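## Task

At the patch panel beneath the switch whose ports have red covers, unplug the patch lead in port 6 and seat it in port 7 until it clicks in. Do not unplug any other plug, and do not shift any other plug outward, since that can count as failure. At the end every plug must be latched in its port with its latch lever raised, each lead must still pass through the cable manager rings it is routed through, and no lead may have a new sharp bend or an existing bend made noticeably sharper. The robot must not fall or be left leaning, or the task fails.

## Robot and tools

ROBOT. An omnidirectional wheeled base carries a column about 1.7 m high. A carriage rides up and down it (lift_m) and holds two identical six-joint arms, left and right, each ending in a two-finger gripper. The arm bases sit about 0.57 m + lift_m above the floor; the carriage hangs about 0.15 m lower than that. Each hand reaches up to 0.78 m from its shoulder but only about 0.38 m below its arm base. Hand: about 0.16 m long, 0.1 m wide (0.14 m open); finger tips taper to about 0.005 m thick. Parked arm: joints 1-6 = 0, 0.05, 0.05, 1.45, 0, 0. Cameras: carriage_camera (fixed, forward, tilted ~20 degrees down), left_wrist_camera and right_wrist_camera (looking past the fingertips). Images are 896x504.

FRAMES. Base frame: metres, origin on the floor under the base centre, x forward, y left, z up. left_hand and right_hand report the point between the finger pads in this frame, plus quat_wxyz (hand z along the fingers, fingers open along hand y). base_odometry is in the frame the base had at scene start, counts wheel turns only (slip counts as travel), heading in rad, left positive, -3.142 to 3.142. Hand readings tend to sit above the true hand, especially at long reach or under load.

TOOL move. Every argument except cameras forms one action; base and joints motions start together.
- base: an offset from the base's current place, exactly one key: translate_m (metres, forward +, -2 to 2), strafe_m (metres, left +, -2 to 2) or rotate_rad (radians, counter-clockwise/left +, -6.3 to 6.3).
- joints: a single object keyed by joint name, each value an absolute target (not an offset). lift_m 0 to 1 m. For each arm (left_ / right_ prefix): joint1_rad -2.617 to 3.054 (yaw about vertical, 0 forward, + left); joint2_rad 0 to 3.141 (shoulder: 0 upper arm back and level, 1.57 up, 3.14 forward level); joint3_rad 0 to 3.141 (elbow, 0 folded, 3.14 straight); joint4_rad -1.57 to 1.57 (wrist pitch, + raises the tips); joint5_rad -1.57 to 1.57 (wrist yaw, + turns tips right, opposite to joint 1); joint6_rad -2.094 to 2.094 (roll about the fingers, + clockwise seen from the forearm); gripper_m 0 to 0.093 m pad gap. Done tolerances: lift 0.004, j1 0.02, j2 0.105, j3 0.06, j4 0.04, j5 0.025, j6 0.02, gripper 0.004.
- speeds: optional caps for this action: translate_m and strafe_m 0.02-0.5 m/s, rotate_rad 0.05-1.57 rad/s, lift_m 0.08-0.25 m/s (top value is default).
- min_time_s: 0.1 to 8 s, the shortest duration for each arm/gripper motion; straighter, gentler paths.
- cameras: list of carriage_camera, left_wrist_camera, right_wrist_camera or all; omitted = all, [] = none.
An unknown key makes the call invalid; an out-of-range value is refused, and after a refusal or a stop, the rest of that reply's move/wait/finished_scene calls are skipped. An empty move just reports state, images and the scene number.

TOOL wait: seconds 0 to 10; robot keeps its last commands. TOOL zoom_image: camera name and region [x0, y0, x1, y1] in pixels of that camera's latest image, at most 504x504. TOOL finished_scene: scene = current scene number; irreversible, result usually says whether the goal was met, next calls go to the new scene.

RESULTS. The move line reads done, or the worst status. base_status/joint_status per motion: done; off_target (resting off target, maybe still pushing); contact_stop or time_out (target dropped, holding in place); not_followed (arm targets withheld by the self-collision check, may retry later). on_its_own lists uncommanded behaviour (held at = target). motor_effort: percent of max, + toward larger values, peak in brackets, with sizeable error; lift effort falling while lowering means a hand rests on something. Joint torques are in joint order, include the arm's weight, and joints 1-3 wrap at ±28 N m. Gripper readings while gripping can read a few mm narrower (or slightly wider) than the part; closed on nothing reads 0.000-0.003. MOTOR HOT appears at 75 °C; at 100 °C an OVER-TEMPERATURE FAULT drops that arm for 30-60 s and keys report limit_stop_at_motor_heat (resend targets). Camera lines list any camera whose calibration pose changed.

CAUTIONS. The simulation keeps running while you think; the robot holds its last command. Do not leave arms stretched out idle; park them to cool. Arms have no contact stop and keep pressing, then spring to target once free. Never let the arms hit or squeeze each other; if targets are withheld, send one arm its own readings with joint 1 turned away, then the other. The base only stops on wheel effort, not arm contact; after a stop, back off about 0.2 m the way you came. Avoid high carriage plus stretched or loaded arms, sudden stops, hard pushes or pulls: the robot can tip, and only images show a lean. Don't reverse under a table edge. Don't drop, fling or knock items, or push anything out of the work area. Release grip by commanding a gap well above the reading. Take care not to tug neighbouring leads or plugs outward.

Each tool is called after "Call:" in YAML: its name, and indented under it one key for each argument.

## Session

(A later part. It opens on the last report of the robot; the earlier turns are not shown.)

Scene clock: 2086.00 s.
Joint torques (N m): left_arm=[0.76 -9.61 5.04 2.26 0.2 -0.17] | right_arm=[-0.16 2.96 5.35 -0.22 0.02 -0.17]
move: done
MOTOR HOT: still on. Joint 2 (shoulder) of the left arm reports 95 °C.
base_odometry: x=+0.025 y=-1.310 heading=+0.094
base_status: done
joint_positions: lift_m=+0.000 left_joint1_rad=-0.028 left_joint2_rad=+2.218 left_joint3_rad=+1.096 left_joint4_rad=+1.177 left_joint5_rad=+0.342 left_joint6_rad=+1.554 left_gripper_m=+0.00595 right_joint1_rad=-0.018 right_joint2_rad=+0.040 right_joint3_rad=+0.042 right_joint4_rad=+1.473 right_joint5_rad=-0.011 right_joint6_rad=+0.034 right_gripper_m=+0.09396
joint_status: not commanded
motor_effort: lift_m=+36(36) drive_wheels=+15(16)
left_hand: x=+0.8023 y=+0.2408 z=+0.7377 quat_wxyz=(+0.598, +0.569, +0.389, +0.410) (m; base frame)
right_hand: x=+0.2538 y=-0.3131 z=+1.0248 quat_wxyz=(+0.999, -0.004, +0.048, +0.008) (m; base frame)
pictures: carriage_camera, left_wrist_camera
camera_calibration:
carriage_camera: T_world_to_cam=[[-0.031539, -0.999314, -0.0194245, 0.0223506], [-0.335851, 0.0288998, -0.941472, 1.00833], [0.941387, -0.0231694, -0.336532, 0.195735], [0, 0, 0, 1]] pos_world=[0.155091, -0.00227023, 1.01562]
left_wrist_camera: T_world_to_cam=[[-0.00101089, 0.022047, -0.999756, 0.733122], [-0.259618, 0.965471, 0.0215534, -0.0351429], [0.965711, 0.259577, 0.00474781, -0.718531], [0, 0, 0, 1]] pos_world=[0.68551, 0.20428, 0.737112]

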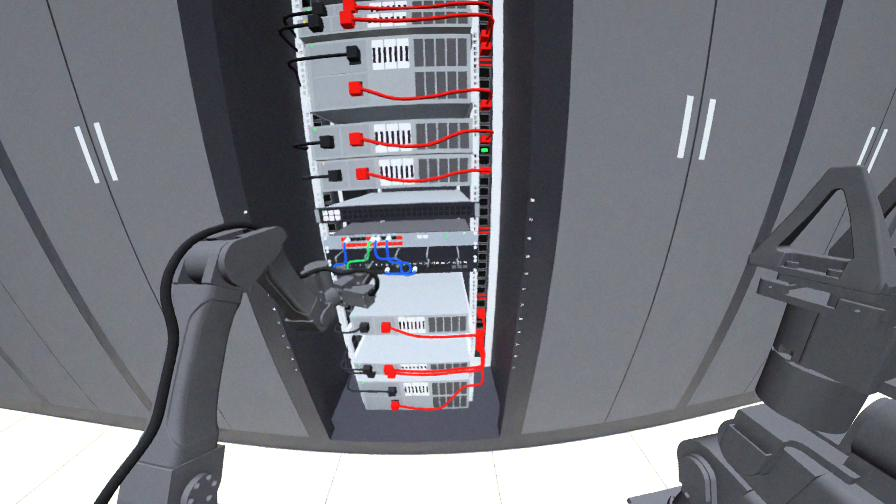

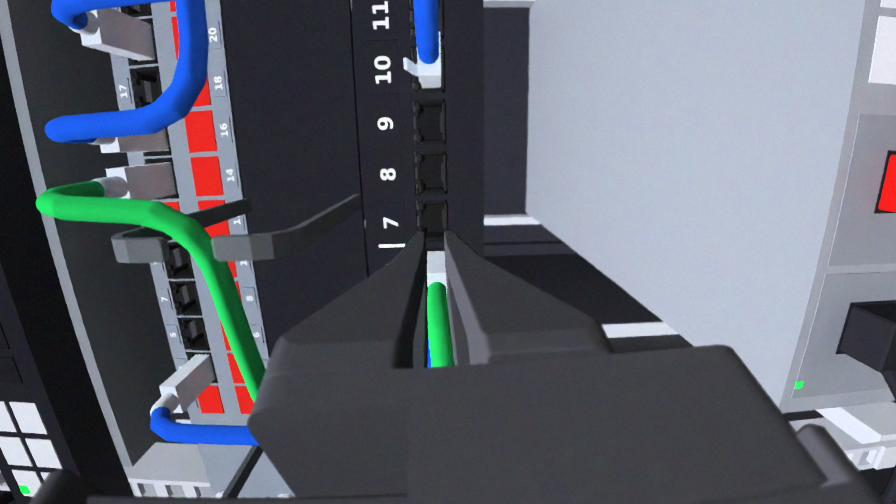

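Call:
move:
  joints: {"left_gripper_m": 0.022, "left_joint5_rad": 0.361, "left_joint1_rad": -0.020}
  min_time_s: 0.6
  cameras: ["left_wrist_camera"]

Call:
move:
  base: {"translate_m": -0.05}
  speeds: {"translate_m": 0.05}
  cameras: ["left_wrist_camera"]

Scene clock: 2096.00 s.
Joint torques (N m): left_arm=[0.77 -9.57 5.03 2.1 0.07 -0.17] | right_arm=[-0.2 3.02 5.34 -0.23 -0.03 -0.17]
move: done
MOTOR HOT: still on. Joint 2 (shoulder) of the left arm reports 95 °C.
base_odometry: x=+0.025 y=-1.310 heading=+0.094
base_status: not commanded
joint_positions: lift_m=+0.000 left_joint1_rad=-0.028 left_joint2_rad=+2.218 left_joint3_rad=+1.096 left_joint4_rad=+1.194 left_joint5_rad=+0.352 left_joint6_rad=+1.554 left_gripper_m=+0.02187 right_joint1_rad=-0.018 right_joint2_rad=+0.040 right_joint3_rad=+0.042 right_joint4_rad=+1.473 right_joint5_rad=-0.011 right_joint6_rad=+0.034 right_gripper_m=+0.09396
joint_status: all done
motor_effort: lift_m=+36(36) drive_wheels=+15(16)
left_hand: x=+0.8014 y=+0.2392 z=+0.7417 quat_wxyz=(+0.603, +0.567, +0.381, +0.412) (m; base frame)
right_hand: x=+0.2538 y=-0.3131 z=+1.0248 quat_wxyz=(+0.999, -0.004, +0.048, +0.008) (m; base frame)
pictures: left_wrist_camera
camera_calibration:
left_wrist_camera: T_world_to_cam=[[0.0163586, 0.0220803, -0.999622, 0.72316], [-0.25004, 0.968081, 0.0172917, -0.0390564], [0.968097, 0.249663, 0.0213574, -0.729082], [0, 0, 0, 1]] pos_world=[0.684226, 0.203867, 0.739134]

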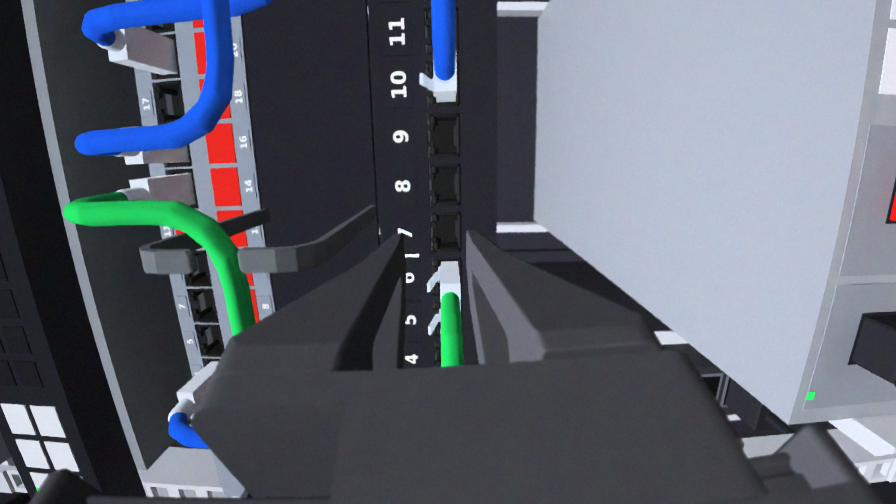

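Scene clock: 2097.50 s.
Joint torques (N m): left_arm=[0.76 -9.57 5.15 2 0.08 -0.17] | right_arm=[-0.28 3.14 5.22 -0.12 0.09 -0.15]
move: done
MOTOR HOT: still on. Joint 2 (shoulder) of the left arm reports 95 °C.
base_odometry: x=-0.025 y=-1.315 heading=+0.094
base_status: done
joint_positions: lift_m=+0.000 left_joint1_rad=-0.028 left_joint2_rad=+2.218 left_joint3_rad=+1.095 left_joint4_rad=+1.202 left_joint5_rad=+0.352 left_joint6_rad=+1.554 left_gripper_m=+0.02187 right_joint1_rad=-0.018 right_joint2_rad=+0.040 right_joint3_rad=+0.042 right_joint4_rad=+1.473 right_joint5_rad=-0.011 right_joint6_rad=+0.034 right_gripper_m=+0.09396
joint_status: not commanded
motor_effort: lift_m=+36(36) drive_wheels=+10(20)
left_hand: x=+0.8011 y=+0.2392 z=+0.7432 quat_wxyz=(+0.605, +0.566, +0.379, +0.414) (m; base frame)
right_hand: x=+0.2540 y=-0.3131 z=+1.0248 quat_wxyz=(+0.999, -0.004, +0.048, +0.008) (m; base frame)
pictures: left_wrist_camera
camera_calibration:
left_wrist_camera: T_world_to_cam=[[0.0232234, 0.0219078, -0.99949, 0.719114], [-0.250152, 0.968084, 0.015407, -0.0376569], [0.967928, 0.249666, 0.0279624, -0.733646], [0, 0, 0, 1]] pos_world=[0.683997, 0.203868, 0.739842]

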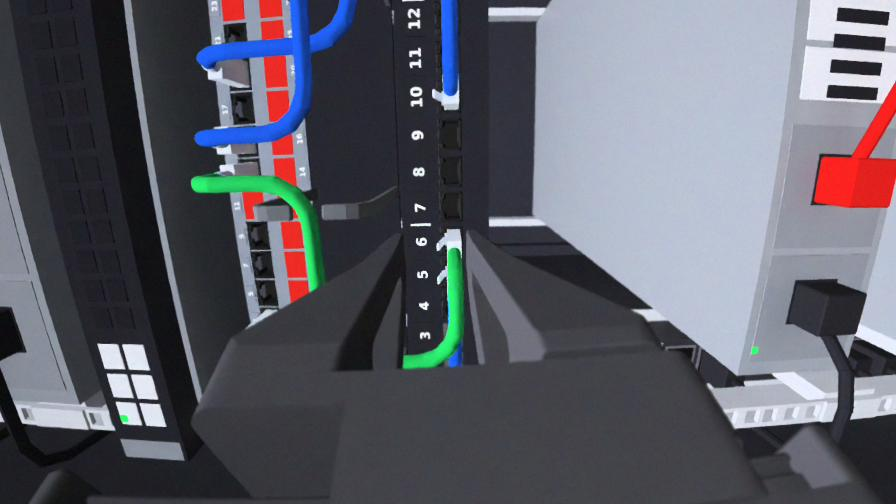

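Call:
move:
  base: {"translate_m": -0.15}
  speeds: {"translate_m": 0.15}
  cameras: []

Call:
move:
  joints: {"left_joint1_rad": 0.0, "left_joint2_rad": 1.45, "left_joint3_rad": 0.9, "left_joint4_rad": 0.6, "left_joint5_rad": 0.0, "left_joint6_rad": 0.0}
  min_time_s: 1.5
  cameras: []

Call:
move:
  joints: {"left_joint1_rad": 0.0, "left_joint2_rad": 0.05, "left_joint3_rad": 0.05, "left_joint4_rad": 1.45, "left_joint5_rad": 0.0, "left_joint6_rad": 0.0}
  min_time_s: 2.0
  cameras: ["carriage_camera"]

Call:
zoom_image:
  camera: "carriage_camera"
  region: [310, 200, 490, 290]

Scene clock: 2114.03 s.
Joint torques (N m): left_arm=[0.88 -9.52 5.07 1.99 0.07 -0.17] | right_arm=[-0.16 3 5.38 -0.15 0.01 -0.11]
move: done
MOTOR HOT: still on. Joint 2 (shoulder) of the left arm reports 96 °C.
base_odometry: x=-0.174 y=-1.329 heading=+0.094
base_status: done
joint_positions: lift_m=+0.000 left_joint1_rad=-0.028 left_joint2_rad=+2.218 left_joint3_rad=+1.095 left_joint4_rad=+1.202 left_joint5_rad=+0.352 left_joint6_rad=+1.554 left_gripper_m=+0.02187 right_joint1_rad=-0.018 right_joint2_rad=+0.040 right_joint3_rad=+0.042 right_joint4_rad=+1.472 right_joint5_rad=-0.011 right_joint6_rad=+0.034 right_gripper_m=+0.09396
joint_status: not commanded
motor_effort: lift_m=+36(36) drive_wheels=-4(17)
left_hand: x=+0.8011 y=+0.2392 z=+0.7432 quat_wxyz=(+0.605, +0.566, +0.378, +0.414) (m; base frame)
right_hand: x=+0.2541 y=-0.3131 z=+1.0248 quat_wxyz=(+0.999, -0.004, +0.049, +0.008) (m; base frame)
pictures: none
No camera images: "cameras" was empty.

Scene clock: 2116.07 s.
Joint torques (N m): left_arm=[0.83 -6.86 6.49 1.98 -0.14 -0.31] | right_arm=[-0.2 3.02 5.33 -0.13 -0.01 -0.12]
move: done
MOTOR HOT: still on. Joint 2 (shoulder) of the left arm reports 95 °C.
base_odometry: x=-0.174 y=-1.329 heading=+0.094
base_status: not commanded
joint_positions: lift_m=+0.000 left_joint1_rad=-0.008 left_joint2_rad=+1.475 left_joint3_rad=+0.909 left_joint4_rad=+0.601 left_joint5_rad=+0.010 left_joint6_rad=+0.014 left_gripper_m=+0.02188 right_joint1_rad=-0.018 right_joint2_rad=+0.040 right_joint3_rad=+0.042 right_joint4_rad=+1.472 right_joint5_rad=-0.011 right_joint6_rad=+0.034 right_gripper_m=+0.09396
joint_status: all done
motor_effort: lift_m=+36(36) drive_wheels=-1(5)
left_hand: x=+0.7085 y=+0.3090 z=+0.8998 quat_wxyz=(+0.719, +0.012, +0.694, -0.001) (m; base frame)
right_hand: x=+0.2541 y=-0.3131 z=+1.0248 quat_wxyz=(+0.999, -0.004, +0.049, +0.008) (m; base frame)
pictures: none
No camera images: "cameras" was empty.

Scene clock: 2118.40 s.
Joint torques (N m): left_arm=[0.75 3.06 4.82 0.07 -0.13 -0.28] | right_arm=[-0.1 3.02 5.31 -0.15 -0.01 -0.11]
move: done
MOTOR HOT: still on. Joint 2 (shoulder) of the left arm reports 94 °C.
base_odometry: x=-0.174 y=-1.329 heading=+0.094
base_status: not commanded
joint_positions: lift_m=+0.000 left_joint1_rad=-0.008 left_joint2_rad=+0.057 left_joint3_rad=+0.058 left_joint4_rad=+1.441 left_joint5_rad=+0.009 left_joint6_rad=+0.013 left_gripper_m=+0.02188 right_joint1_rad=-0.018 right_joint2_rad=+0.040 right_joint3_rad=+0.042 right_joint4_rad=+1.472 right_joint5_rad=-0.011 right_joint6_rad=+0.034 right_gripper_m=+0.09396
joint_status: all done
motor_effort: lift_m=+36(36) drive_wheels=-4(5)
left_hand: x=+0.2618 y=+0.3128 z=+1.0283 quat_wxyz=(+0.998, +0.005, +0.064, +0.002) (m; base frame)
right_hand: x=+0.2541 y=-0.3131 z=+1.0248 quat_wxyz=(+0.999, -0.004, +0.049, +0.008) (m; base frame)
pictures: carriage_camera
camera_calibration:
carriage_camera: T_world_to_cam=[[-0.031539, -0.999314, -0.0194245, 0.0223506], [-0.335851, 0.0288998, -0.941472, 1.00833], [0.941387, -0.0231694, -0.336532, 0.195735], [0, 0, 0, 1]] pos_world=[0.155091, -0.00227023, 1.01562]

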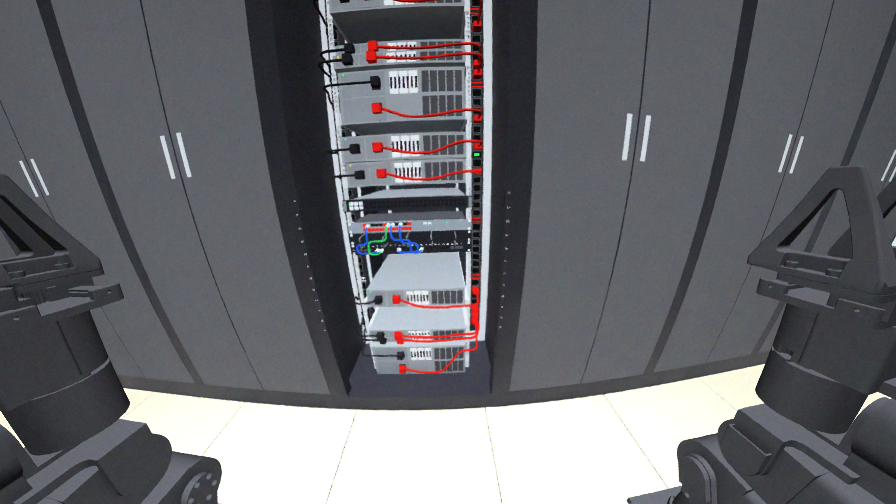

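Scaled by 2.800 from the camera's 896x504 image, which has a finer 1280x720 frame.

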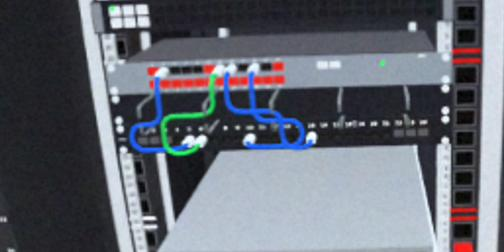

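Call:
wait:
  seconds: 5
  cameras: []

Scene clock: 2279.70 s.
Joint torques (N m): left_arm=[0.8 3.02 4.89 0.02 -0.12 -0.29] | right_arm=[-0.28 2.97 5.57 -0.14 0.03 -0.14]
MOTOR HOT: cleared for the motors of the left arm.
base_odometry: x=-0.174 y=-1.329 heading=+0.094
base_status: not commanded
joint_positions: lift_m=+0.000 left_joint1_rad=-0.008 left_joint2_rad=+0.057 left_joint3_rad=+0.058 left_joint4_rad=+1.444 left_joint5_rad=+0.009 left_joint6_rad=+0.013 left_gripper_m=+0.02188 right_joint1_rad=-0.018 right_joint2_rad=+0.040 right_joint3_rad=+0.042 right_joint4_rad=+1.472 right_joint5_rad=-0.011 right_joint6_rad=+0.034 right_gripper_m=+0.09396
joint_status: all done
motor_effort: lift_m=+36(36) drive_wheels=-3(5)
left_hand: x=+0.2614 y=+0.3128 z=+1.0282 quat_wxyz=(+0.998, +0.005, +0.063, +0.002) (m; base frame)
right_hand: x=+0.2541 y=-0.3131 z=+1.0248 quat_wxyz=(+0.999, -0.004, +0.049, +0.008) (m; base frame)
wait: 5.00 s; at rest from the start
pictures: none
No camera images: "cameras" was empty.

Call:
move:
  joints: {"left_joint1_rad": 0.0, "left_joint2_rad": 1.45, "left_joint3_rad": 0.9, "left_joint4_rad": 0.6, "left_joint5_rad": 0.0, "left_joint6_rad": 0.0, "left_gripper_m": 0.0232}
  min_time_s: 2.0
  cameras: []

Call:
move:
  joints: {"left_joint1_rad": -0.030, "left_joint2_rad": 2.2124, "left_joint3_rad": 1.1099, "left_joint4_rad": 1.1817, "left_joint5_rad": 0.368, "left_joint6_rad": 1.558}
  min_time_s: 2.0
  cameras: []

Call:
move:
  joints: {"left_joint1_rad": -0.021, "left_joint2_rad": 2.1901, "left_joint3_rad": 1.0927, "left_joint4_rad": 1.1727, "left_joint5_rad": 0.359}
  min_time_s: 0.5
  base: {"translate_m": 0.15}
  speeds: {"translate_m": 0.1}
  cameras: ["left_wrist_camera"]

Call:
zoom_image:
  camera: "left_wrist_camera"
  region: [370, 150, 490, 280]

Scene clock: 2339.97 s.
Joint torques (N m): left_arm=[0.8 -4.14 10.25 1.98 -0.12 -0.29] | right_arm=[0.05 2.7 5.37 -0.21 0 -0.14]
move: done
base_odometry: x=-0.174 y=-1.329 heading=+0.094
base_status: not commanded
joint_positions: lift_m=+0.000 left_joint1_rad=-0.008 left_joint2_rad=+1.443 left_joint3_rad=+0.867 left_joint4_rad=+0.604 left_joint5_rad=+0.009 left_joint6_rad=+0.012 left_gripper_m=+0.02304 right_joint1_rad=-0.018 right_joint2_rad=+0.040 right_joint3_rad=+0.042 right_joint4_rad=+1.472 right_joint5_rad=-0.011 right_joint6_rad=+0.034 right_gripper_m=+0.09396
joint_status: all done
motor_effort: lift_m=+36(36) drive_wheels=-4(5)
left_hand: x=+0.6993 y=+0.3093 z=+0.8944 quat_wxyz=(+0.717, +0.010, +0.697, -0.002) (m; base frame)
right_hand: x=+0.2541 y=-0.3131 z=+1.0248 quat_wxyz=(+0.999, -0.004, +0.049, +0.008) (m; base frame)
pictures: none
No camera images: "cameras" was empty.

Scene clock: 2342.40 s.
Joint torques (N m): left_arm=[-0.7 -7.76 8.02 2.1 0.1 -0.09] | right_arm=[-0.32 2.88 5.29 -0.17 0.02 -0.14]
move: done
base_odometry: x=-0.174 y=-1.329 heading=+0.094
base_status: not commanded
joint_positions: lift_m=+0.000 left_joint1_rad=-0.022 left_joint2_rad=+2.201 left_joint3_rad=+1.084 left_joint4_rad=+1.163 left_joint5_rad=+0.357 left_joint6_rad=+1.544 left_gripper_m=+0.02305 right_joint1_rad=-0.018 right_joint2_rad=+0.040 right_joint3_rad=+0.042 right_joint4_rad=+1.472 right_joint5_rad=-0.011 right_joint6_rad=+0.034 right_gripper_m=+0.09396
joint_status: all done
motor_effort: lift_m=+36(36) drive_wheels=-1(5)
left_hand: x=+0.7992 y=+0.2421 z=+0.7393 quat_wxyz=(+0.600, +0.570, +0.391, +0.402) (m; base frame)
right_hand: x=+0.2541 y=-0.3131 z=+1.0248 quat_wxyz=(+0.999, -0.004, +0.049, +0.008) (m; base frame)
pictures: none
No camera images: "cameras" was empty.

Scene clock: 2344.60 s.
Joint torques (N m): left_arm=[0.16 -9.4 6.49 1.98 -0.03 -0.11] | right_arm=[-0.29 2.93 5.6 -0.21 0.05 -0.11]
move: done
base_odometry: x=-0.025 y=-1.316 heading=+0.094
base_status: done
joint_positions: lift_m=+0.000 left_joint1_rad=-0.022 left_joint2_rad=+2.201 left_joint3_rad=+1.084 left_joint4_rad=+1.165 left_joint5_rad=+0.358 left_joint6_rad=+1.546 left_gripper_m=+0.02305 right_joint1_rad=-0.018 right_joint2_rad=+0.040 right_joint3_rad=+0.042 right_joint4_rad=+1.472 right_joint5_rad=-0.011 right_joint6_rad=+0.034 right_gripper_m=+0.09396
joint_status: all done
motor_effort: lift_m=+36(36) drive_wheels=-3(11)
left_hand: x=+0.7992 y=+0.2420 z=+0.7396 quat_wxyz=(+0.600, +0.571, +0.390, +0.403) (m; base frame)
right_hand: x=+0.2541 y=-0.3131 z=+1.0248 quat_wxyz=(+0.999, -0.004, +0.049, +0.008) (m; base frame)
pictures: left_wrist_camera
camera_calibration:
left_wrist_camera: T_world_to_cam=[[-0.0105933, 0.0156806, -0.999821, 0.744357], [-0.249524, 0.968205, 0.0178284, -0.0430669], [0.968311, 0.249668, -0.00634377, -0.707215], [0, 0, 0, 1]] pos_world=[0.681943, 0.206594, 0.740505]

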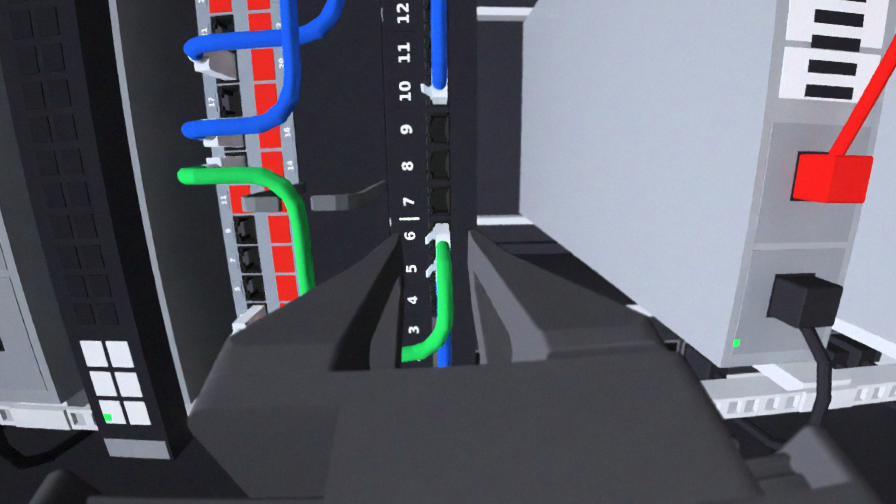

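Scaled by 3.877 from the camera's 896x504 image, which has a finer 1280x720 frame.

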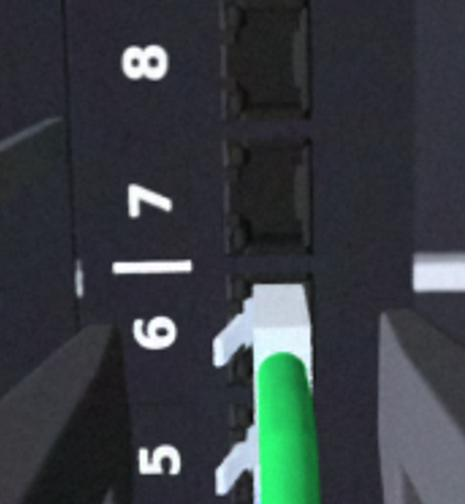

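Call:
move:
  joints: {"left_joint4_rad": 1.160}
  base: {"translate_m": 0.030}
  speeds: {"translate_m": 0.04}
  min_time_s: 0.8
  cameras: []

Call:
move:
  joints: {"left_joint4_rad": 1.1675}
  min_time_s: 0.3
  cameras: ["left_wrist_camera"]

Call:
zoom_image:
  camera: "left_wrist_camera"
  region: [370, 150, 490, 280]

Scene clock: 2362.47 s.
Joint torques (N m): left_arm=[0.08 -9.33 6.49 1.92 -0.02 -0.1] | right_arm=[-0.32 2.84 5.31 -0.2 0.05 -0.12]
move: done
base_odometry: x=+0.005 y=-1.313 heading=+0.094
base_status: done
joint_positions: lift_m=+0.000 left_joint1_rad=-0.022 left_joint2_rad=+2.201 left_joint3_rad=+1.084 left_joint4_rad=+1.161 left_joint5_rad=+0.358 left_joint6_rad=+1.546 left_gripper_m=+0.02305 right_joint1_rad=-0.018 right_joint2_rad=+0.040 right_joint3_rad=+0.042 right_joint4_rad=+1.472 right_joint5_rad=-0.011 right_joint6_rad=+0.034 right_gripper_m=+0.09396
joint_status: all done
motor_effort: lift_m=+36(36) drive_wheels=+14(15)
left_hand: x=+0.7992 y=+0.2420 z=+0.7388 quat_wxyz=(+0.599, +0.571, +0.391, +0.402) (m; base frame)
right_hand: x=+0.2541 y=-0.3131 z=+1.0248 quat_wxyz=(+0.999, -0.004, +0.049, +0.008) (m; base frame)
pictures: none
No camera images: "cameras" was empty.

Scene clock: 2363.07 s.
Joint torques (N m): left_arm=[0.13 -9.46 6.49 1.98 -0.01 -0.11] | right_arm=[-0.02 2.97 5.35 -0.16 -0.02 -0.16]
move: done
base_odometry: x=+0.005 y=-1.313 heading=+0.094
base_status: not commanded
joint_positions: lift_m=+0.000 left_joint1_rad=-0.022 left_joint2_rad=+2.201 left_joint3_rad=+1.084 left_joint4_rad=+1.161 left_joint5_rad=+0.358 left_joint6_rad=+1.546 left_gripper_m=+0.02305 right_joint1_rad=-0.018 right_joint2_rad=+0.040 right_joint3_rad=+0.042 right_joint4_rad=+1.472 right_joint5_rad=-0.011 right_joint6_rad=+0.034 right_gripper_m=+0.09396
joint_status: all done
motor_effort: lift_m=+36(36) drive_wheels=+14(15)
left_hand: x=+0.7992 y=+0.2420 z=+0.7388 quat_wxyz=(+0.599, +0.571, +0.391, +0.402) (m; base frame)
right_hand: x=+0.2541 y=-0.3131 z=+1.0248 quat_wxyz=(+0.999, -0.004, +0.049, +0.008) (m; base frame)
pictures: left_wrist_camera
camera_calibration:
left_wrist_camera: T_world_to_cam=[[-0.0140128, 0.0157202, -0.999778, 0.746246], [-0.249456, 0.968205, 0.0187201, -0.0437369], [0.968285, 0.249663, -0.0096458, -0.704866], [0, 0, 0, 1]] pos_world=[0.682058, 0.206594, 0.7401]

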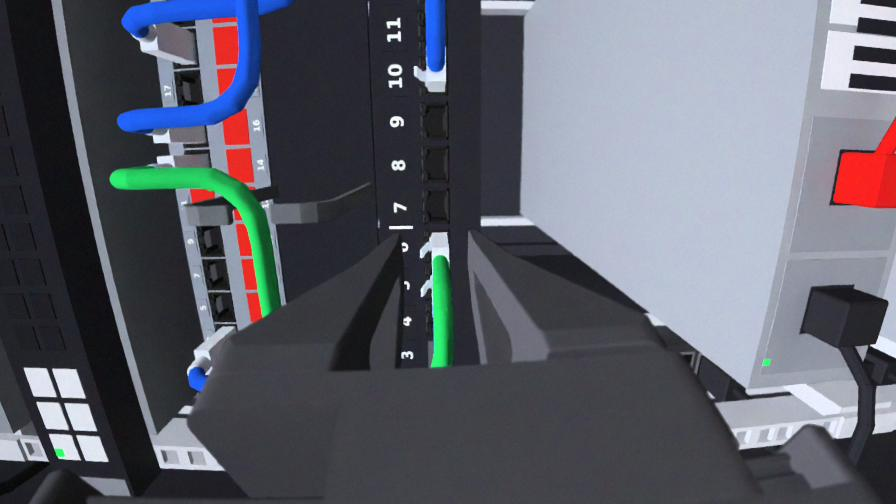

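Scaled by 3.877 from the camera's 896x504 image, which has a finer 1280x720 frame.

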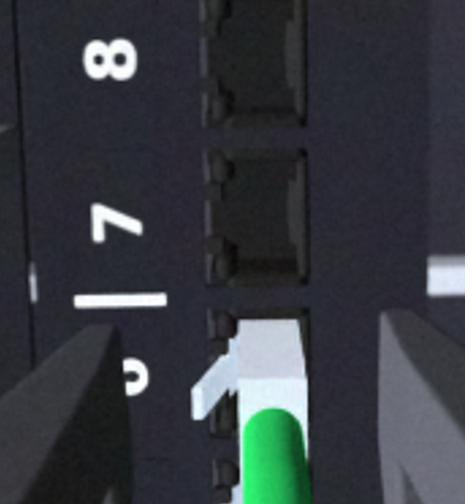

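Call:
move:
  base: {"strafe_m": -0.0018}
  speeds: {"strafe_m": 0.02}
  cameras: []

Call:
move:
  base: {"translate_m": 0.017}
  speeds: {"translate_m": 0.03}
  cameras: ["left_wrist_camera"]

Call:
zoom_image:
  camera: "left_wrist_camera"
  region: [370, 170, 490, 300]

Scene clock: 2373.87 s.
Joint torques (N m): left_arm=[0.23 -9.33 6.5 1.99 -0.01 -0.11] | right_arm=[-0.28 3 5.52 -0.19 0.03 -0.17]
move: done
base_odometry: x=+0.004 y=-1.315 heading=+0.094
base_status: done
joint_positions: lift_m=+0.000 left_joint1_rad=-0.023 left_joint2_rad=+2.201 left_joint3_rad=+1.084 left_joint4_rad=+1.160 left_joint5_rad=+0.359 left_joint6_rad=+1.546 left_gripper_m=+0.02305 right_joint1_rad=-0.018 right_joint2_rad=+0.040 right_joint3_rad=+0.042 right_joint4_rad=+1.473 right_joint5_rad=-0.011 right_joint6_rad=+0.034 right_gripper_m=+0.09396
joint_status: not commanded
motor_effort: lift_m=+36(36) drive_wheels=+13(14)
left_hand: x=+0.7990 y=+0.2410 z=+0.7386 quat_wxyz=(+0.600, +0.572, +0.391, +0.401) (m; base frame)
right_hand: x=+0.2539 y=-0.3131 z=+1.0248 quat_wxyz=(+0.999, -0.004, +0.048, +0.008) (m; base frame)
pictures: none
No camera images: "cameras" was empty.

Scene clock: 2374.93 s.
Joint torques (N m): left_arm=[0.29 -9.51 6.5 1.99 -0.06 -0.11] | right_arm=[-0.24 3.06 5.42 -0.16 0.08 -0.13]
move: done
base_odometry: x=+0.021 y=-1.313 heading=+0.095
base_status: done
joint_positions: lift_m=+0.000 left_joint1_rad=-0.023 left_joint2_rad=+2.201 left_joint3_rad=+1.084 left_joint4_rad=+1.160 left_joint5_rad=+0.359 left_joint6_rad=+1.546 left_gripper_m=+0.02305 right_joint1_rad=-0.018 right_joint2_rad=+0.040 right_joint3_rad=+0.042 right_joint4_rad=+1.473 right_joint5_rad=-0.011 right_joint6_rad=+0.034 right_gripper_m=+0.09396
joint_status: not commanded
motor_effort: lift_m=+36(36) drive_wheels=+17(19)
left_hand: x=+0.7990 y=+0.2410 z=+0.7385 quat_wxyz=(+0.599, +0.572, +0.391, +0.401) (m; base frame)
right_hand: x=+0.2540 y=-0.3131 z=+1.0248 quat_wxyz=(+0.999, -0.004, +0.048, +0.008) (m; base frame)
pictures: left_wrist_camera
camera_calibration:
left_wrist_camera: T_world_to_cam=[[-0.0150225, 0.0162047, -0.999756, 0.746623], [-0.247223, 0.968764, 0.0194172, -0.0452784], [0.968842, 0.247454, -0.0105471, -0.703662], [0, 0, 0, 1]] pos_world=[0.68176, 0.205889, 0.739899]

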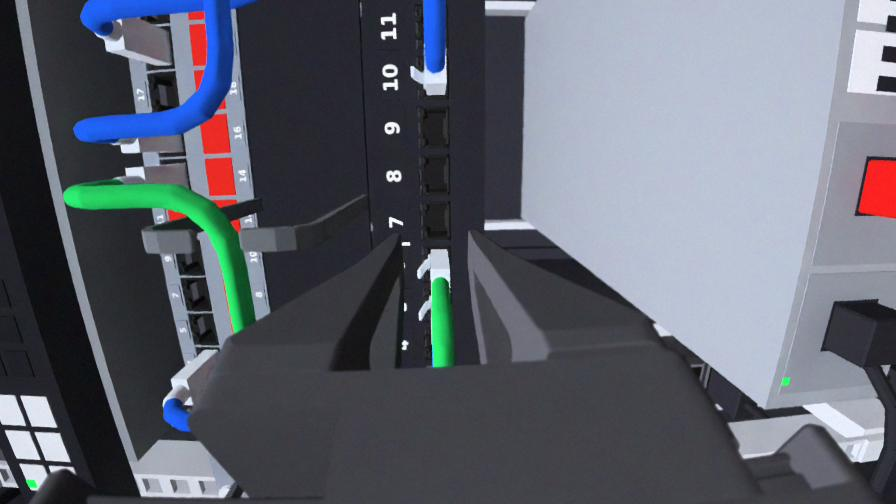

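Scaled by 3.877 from the camera's 896x504 image, which has a finer 1280x720 frame.

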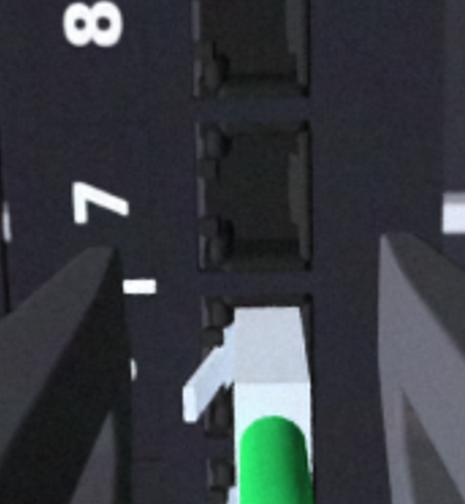

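Call:
move:
  cameras: ["left_wrist_camera"]

Call:
zoom_image:
  camera: "left_wrist_camera"
  region: [380, 170, 510, 300]

Scene clock: 2440.90 s.
Joint torques (N m): left_arm=[0.17 -9.44 6.53 1.99 -0.03 -0.11] | right_arm=[-0.24 2.84 5.48 -0.19 0.11 -0.15]
MOTOR HOT: joint 2 (shoulder) of the left arm reports 78 °C; the controller stops that arm at 100 °C. To cool a motor, set the load down, stop pushing, or move to a pose that needs little force.
base_odometry: x=+0.021 y=-1.313 heading=+0.095
base_status: done
joint_positions: lift_m=+0.000 left_joint1_rad=-0.023 left_joint2_rad=+2.201 left_joint3_rad=+1.084 left_joint4_rad=+1.160 left_joint5_rad=+0.359 left_joint6_rad=+1.546 left_gripper_m=+0.02305 right_joint1_rad=-0.018 right_joint2_rad=+0.040 right_joint3_rad=+0.042 right_joint4_rad=+1.473 right_joint5_rad=-0.011 right_joint6_rad=+0.034 right_gripper_m=+0.09396
joint_status: not commanded
motor_effort: lift_m=+36(36) drive_wheels=+16(19)
left_hand: x=+0.7990 y=+0.2410 z=+0.7385 quat_wxyz=(+0.599, +0.572, +0.391, +0.401) (m; base frame)
right_hand: x=+0.2540 y=-0.3131 z=+1.0248 quat_wxyz=(+0.999, -0.004, +0.048, +0.008) (m; base frame)
pictures: left_wrist_camera
camera_calibration:
left_wrist_camera: T_world_to_cam=[[-0.0150225, 0.0162047, -0.999756, 0.746623], [-0.247223, 0.968764, 0.0194172, -0.0452784], [0.968842, 0.247454, -0.0105471, -0.703662], [0, 0, 0, 1]] pos_world=[0.68176, 0.205889, 0.739899]

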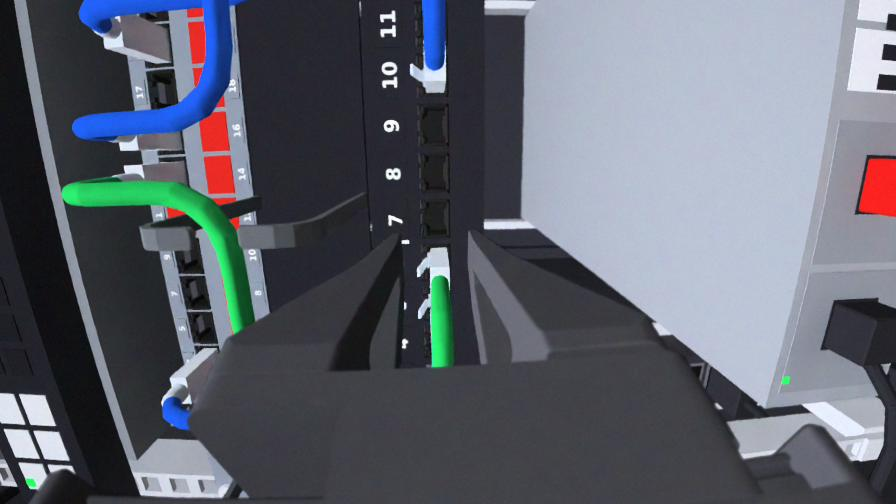

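Scaled by 3.877 from the camera's 896x504 image, which has a finer 1280x720 frame.

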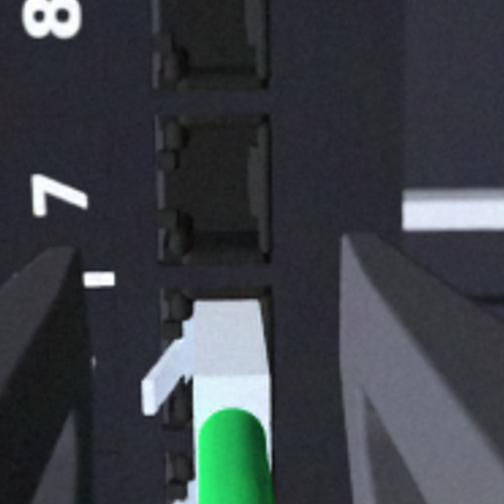

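Call:
move:
  base: {"translate_m": 0.0125}
  speeds: {"translate_m": 0.03}
  cameras: ["left_wrist_camera"]

Call:
zoom_image:
  camera: "left_wrist_camera"
  region: [380, 170, 510, 300]

Scene clock: 2482.33 s.
Joint torques (N m): left_arm=[0.27 -9.47 6.5 1.98 -0.04 -0.11] | right_arm=[0.1 3.06 5.48 -0.21 0.03 -0.12]
move: done
MOTOR HOT: still on. Joint 2 (shoulder) of the left arm reports 81 °C.
base_odometry: x=+0.033 y=-1.311 heading=+0.096
base_status: done
joint_positions: lift_m=+0.000 left_joint1_rad=-0.024 left_joint2_rad=+2.201 left_joint3_rad=+1.084 left_joint4_rad=+1.161 left_joint5_rad=+0.359 left_joint6_rad=+1.547 left_gripper_m=+0.02305 right_joint1_rad=-0.018 right_joint2_rad=+0.040 right_joint3_rad=+0.042 right_joint4_rad=+1.474 right_joint5_rad=-0.012 right_joint6_rad=+0.034 right_gripper_m=+0.09396
joint_status: not commanded
motor_effort: lift_m=+36(36) drive_wheels=+15(21)
left_hand: x=+0.7989 y=+0.2403 z=+0.7387 quat_wxyz=(+0.600, +0.572, +0.390, +0.401) (m; base frame)
right_hand: x=+0.2535 y=-0.3130 z=+1.0248 quat_wxyz=(+0.999, -0.005, +0.048, +0.008) (m; base frame)
pictures: left_wrist_camera
camera_calibration:
left_wrist_camera: T_world_to_cam=[[-0.013817, 0.0172537, -0.999756, 0.745593], [-0.245831, 0.969104, 0.0201222, -0.0463544], [0.969214, 0.246049, -0.00914859, -0.704434], [0, 0, 0, 1]] pos_world=[0.681654, 0.205383, 0.739899]

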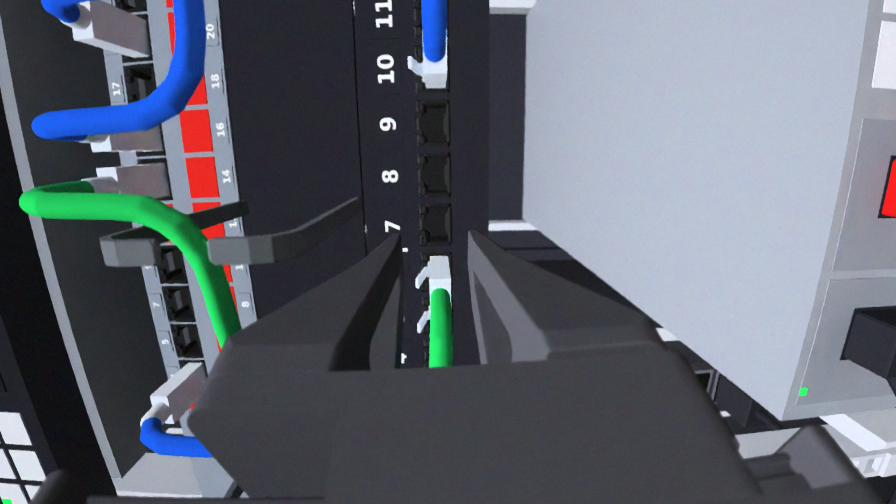

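Scaled by 3.877 from the camera's 896x504 image, which has a finer 1280x720 frame.

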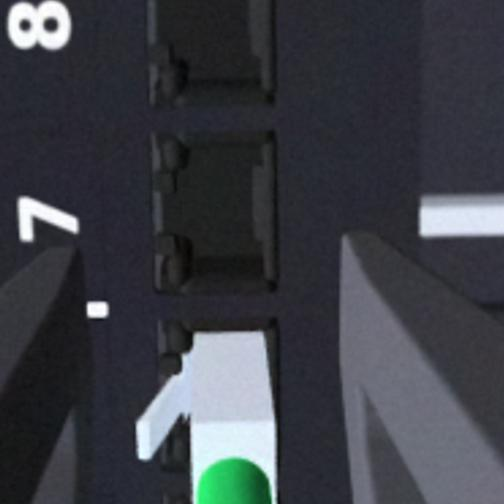

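Call:
move:
  base: {"strafe_m": 0.0013}
  speeds: {"strafe_m": 0.02}
  cameras: ["left_wrist_camera"]

Call:
zoom_image:
  camera: "left_wrist_camera"
  region: [380, 170, 510, 300]

Scene clock: 2500.23 s.
Joint torques (N m): left_arm=[0.54 -9.43 6.48 1.99 -0.04 -0.13] | right_arm=[-0.27 2.78 5.53 -0.21 -0.01 -0.11]
move: done
MOTOR HOT: still on. Joint 2 (shoulder) of the left arm reports 81 °C.
base_odometry: x=+0.033 y=-1.310 heading=+0.096
base_status: done
joint_positions: lift_m=+0.000 left_joint1_rad=-0.027 left_joint2_rad=+2.201 left_joint3_rad=+1.084 left_joint4_rad=+1.161 left_joint5_rad=+0.362 left_joint6_rad=+1.548 left_gripper_m=+0.02305 right_joint1_rad=-0.018 right_joint2_rad=+0.040 right_joint3_rad=+0.042 right_joint4_rad=+1.474 right_joint5_rad=-0.012 right_joint6_rad=+0.034 right_gripper_m=+0.09396
joint_status: not commanded
motor_effort: lift_m=+36(36) drive_wheels=+4(12)
left_hand: x=+0.7986 y=+0.2386 z=+0.7387 quat_wxyz=(+0.601, +0.574, +0.388, +0.400) (m; base frame)
right_hand: x=+0.2537 y=-0.3129 z=+1.0248 quat_wxyz=(+0.999, -0.005, +0.048, +0.008) (m; base frame)
pictures: left_wrist_camera
camera_calibration:
left_wrist_camera: T_world_to_cam=[[-0.0135378, 0.0177819, -0.99975, 0.745305], [-0.241034, 0.9703, 0.020522, -0.0491143], [0.970422, 0.241252, -0.00884966, -0.703711], [0, 0, 0, 1]] pos_world=[0.681148, 0.204174, 0.739899]

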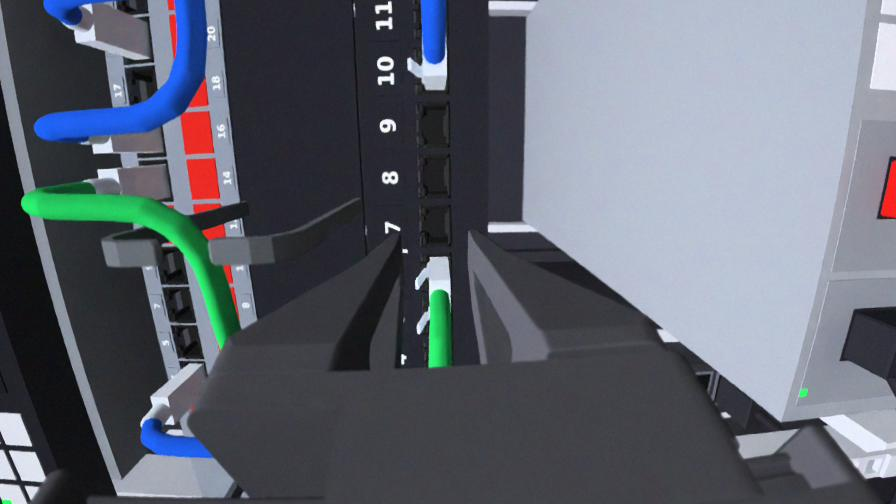

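Scaled by 3.877 from the camera's 896x504 image, which has a finer 1280x720 frame.

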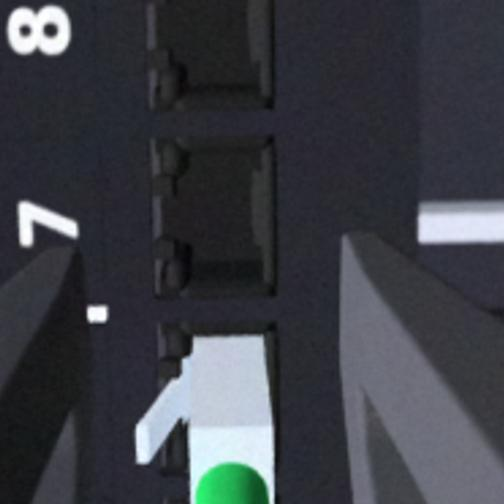

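Call:
move:
  cameras: ["carriage_camera"]

Call:
zoom_image:
  camera: "carriage_camera"
  region: [340, 240, 500, 400]

Scene clock: 2538.93 s.
Joint torques (N m): left_arm=[0.55 -9.46 6.5 1.98 -0.06 -0.14] | right_arm=[-0.31 2.99 5.41 -0.17 0.01 -0.14]
MOTOR HOT: still on. Joint 2 (shoulder) of the left arm reports 83 °C.
base_odometry: x=+0.033 y=-1.310 heading=+0.096
base_status: done
joint_positions: lift_m=+0.000 left_joint1_rad=-0.027 left_joint2_rad=+2.201 left_joint3_rad=+1.084 left_joint4_rad=+1.161 left_joint5_rad=+0.362 left_joint6_rad=+1.548 left_gripper_m=+0.02305 right_joint1_rad=-0.018 right_joint2_rad=+0.040 right_joint3_rad=+0.042 right_joint4_rad=+1.474 right_joint5_rad=-0.012 right_joint6_rad=+0.034 right_gripper_m=+0.09396
joint_status: not commanded
motor_effort: lift_m=+36(36) drive_wheels=+2(12)
left_hand: x=+0.7986 y=+0.2386 z=+0.7387 quat_wxyz=(+0.601, +0.574, +0.388, +0.400) (m; base frame)
right_hand: x=+0.2537 y=-0.3129 z=+1.0248 quat_wxyz=(+0.999, -0.005, +0.048, +0.008) (m; base frame)
pictures: carriage_camera
camera_calibration:
carriage_camera: T_world_to_cam=[[-0.031539, -0.999314, -0.0194245, 0.0223506], [-0.335851, 0.0288998, -0.941472, 1.00833], [0.941387, -0.0231694, -0.336532, 0.195735], [0, 0, 0, 1]] pos_world=[0.155091, -0.00227023, 1.01562]

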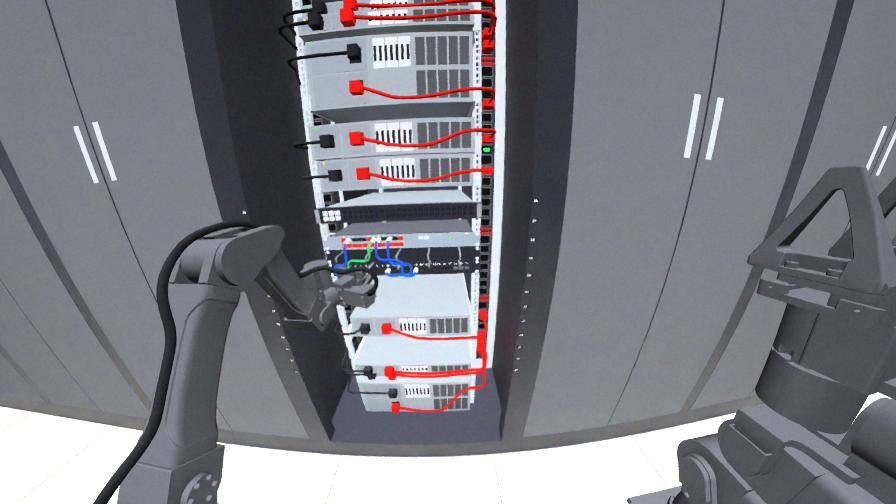

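Scaled by 3.150 from the camera's 896x504 image, which has a finer 1280x720 frame.

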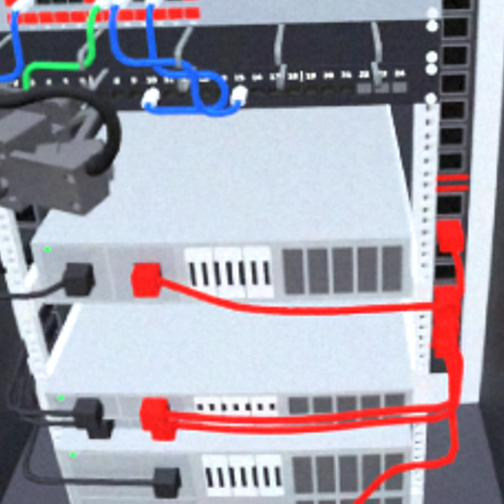

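Call:
zoom_image:
  camera: "carriage_camera"
  region: [320, 235, 400, 315]

Scaled by 6.300 from the camera's 896x504 image, which has a finer 1280x720 frame.

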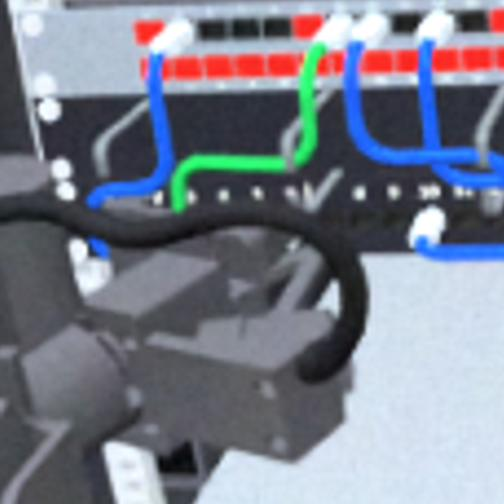

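Call:
move:
  joints: {"left_gripper_m": 0.011}
  min_time_s: 1.5
  cameras: ["left_wrist_camera"]

Call:
zoom_image:
  camera: "left_wrist_camera"
  region: [400, 220, 480, 300]

Scene clock: 2567.00 s.
Joint torques (N m): left_arm=[0.58 -9.44 6.5 1.95 -0.06 -0.13] | right_arm=[-0.08 2.95 5.34 -0.19 -0.02 -0.14]
move: done
MOTOR HOT: still on. Joint 2 (shoulder) of the left arm reports 84 °C.
base_odometry: x=+0.033 y=-1.310 heading=+0.096
base_status: not commanded
joint_positions: lift_m=+0.000 left_joint1_rad=-0.027 left_joint2_rad=+2.201 left_joint3_rad=+1.084 left_joint4_rad=+1.164 left_joint5_rad=+0.362 left_joint6_rad=+1.548 left_gripper_m=+0.01117 right_joint1_rad=-0.018 right_joint2_rad=+0.040 right_joint3_rad=+0.042 right_joint4_rad=+1.474 right_joint5_rad=-0.012 right_joint6_rad=+0.034 right_gripper_m=+0.09396
joint_status: all done
motor_effort: lift_m=+36(36) drive_wheels=+3(5)
left_hand: x=+0.7985 y=+0.2386 z=+0.7394 quat_wxyz=(+0.601, +0.573, +0.387, +0.401) (m; base frame)
right_hand: x=+0.2537 y=-0.3129 z=+1.0248 quat_wxyz=(+0.999, -0.005, +0.048, +0.008) (m; base frame)
pictures: left_wrist_camera
camera_calibration:
left_wrist_camera: T_world_to_cam=[[-0.0103132, 0.0180761, -0.999783, 0.743376], [-0.241102, 0.970293, 0.02003, -0.0487351], [0.970445, 0.241256, -0.00564868, -0.705983], [0, 0, 0, 1]] pos_world=[0.681034, 0.204173, 0.740203]

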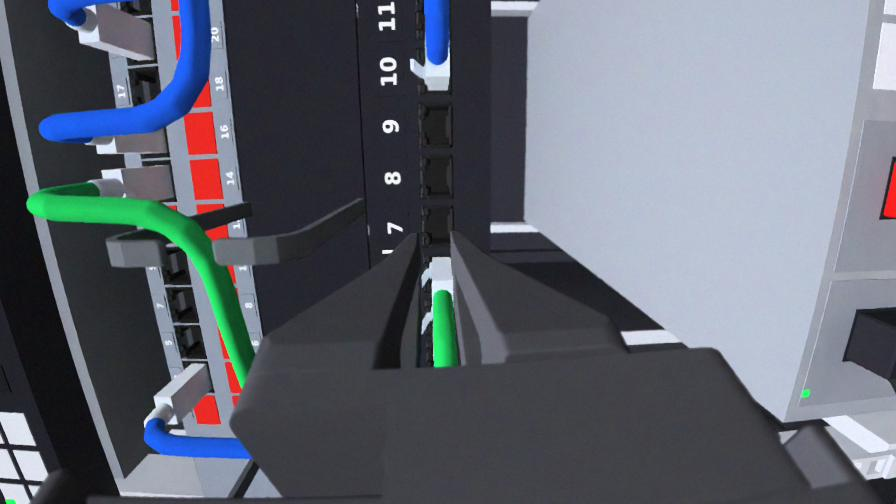

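Scaled by 6.300 from the camera's 896x504 image, which has a finer 1280x720 frame.

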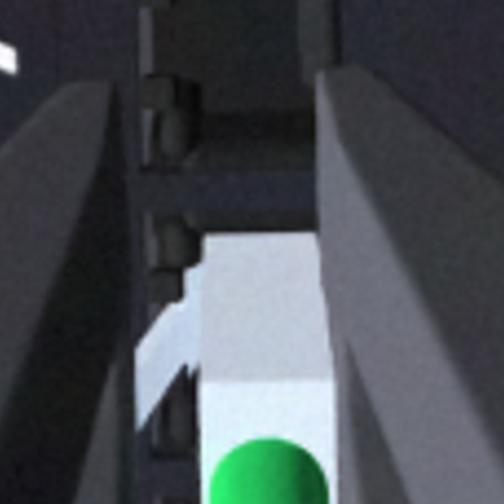

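Call:
move:
  joints: {"left_gripper_m": 0.008}
  min_time_s: 1.0
  cameras: ["left_wrist_camera"]

Call:
zoom_image:
  camera: "left_wrist_camera"
  region: [400, 220, 480, 300]

Scene clock: 2669.70 s.
Joint torques (N m): left_arm=[0.58 -9.43 6.48 2 -0.07 -0.15] | right_arm=[-0.2 2.97 5.5 -0.2 0.01 -0.14]
move: done
MOTOR HOT: still on. Joint 2 (shoulder) of the left arm reports 86 °C.
base_odometry: x=+0.033 y=-1.310 heading=+0.096
base_status: not commanded
joint_positions: lift_m=+0.000 left_joint1_rad=-0.027 left_joint2_rad=+2.201 left_joint3_rad=+1.084 left_joint4_rad=+1.159 left_joint5_rad=+0.362 left_joint6_rad=+1.550 left_gripper_m=+0.00820 right_joint1_rad=-0.018 right_joint2_rad=+0.040 right_joint3_rad=+0.042 right_joint4_rad=+1.474 right_joint5_rad=-0.012 right_joint6_rad=+0.034 right_gripper_m=+0.09396
joint_status: all done
motor_effort: lift_m=+36(36) drive_wheels=+3(5)
left_hand: x=+0.7986 y=+0.2385 z=+0.7384 quat_wxyz=(+0.600, +0.574, +0.388, +0.400) (m; base frame)
right_hand: x=+0.2537 y=-0.3129 z=+1.0248 quat_wxyz=(+0.999, -0.005, +0.048, +0.008) (m; base frame)
pictures: left_wrist_camera
camera_calibration:
left_wrist_camera: T_world_to_cam=[[-0.014309, 0.0196532, -0.999704, 0.74511], [-0.240699, 0.970339, 0.0225211, -0.0508383], [0.970494, 0.24095, -0.00915408, -0.70338], [0, 0, 0, 1]] pos_world=[0.681051, 0.204166, 0.739596]

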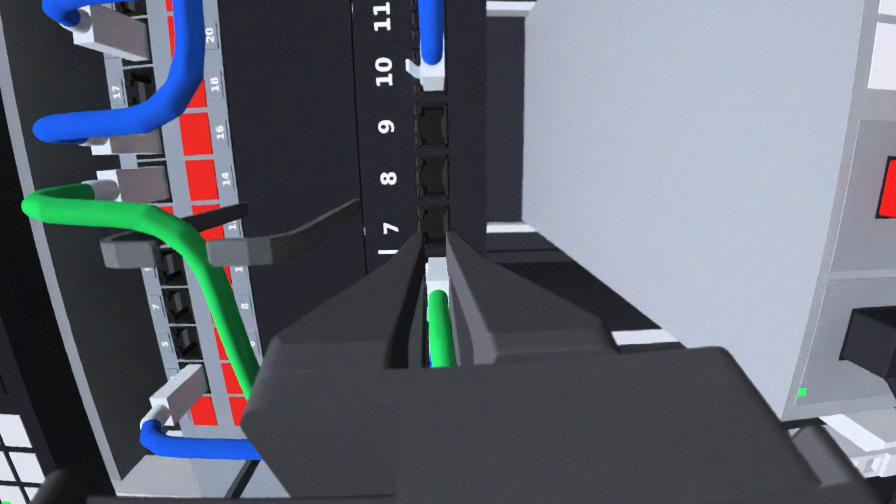

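Scaled by 6.300 from the camera's 896x504 image, which has a finer 1280x720 frame.

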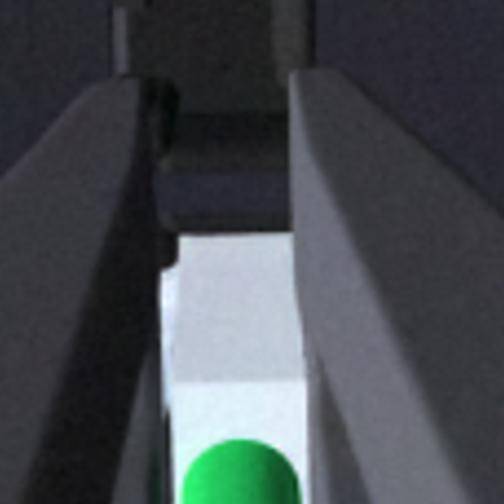

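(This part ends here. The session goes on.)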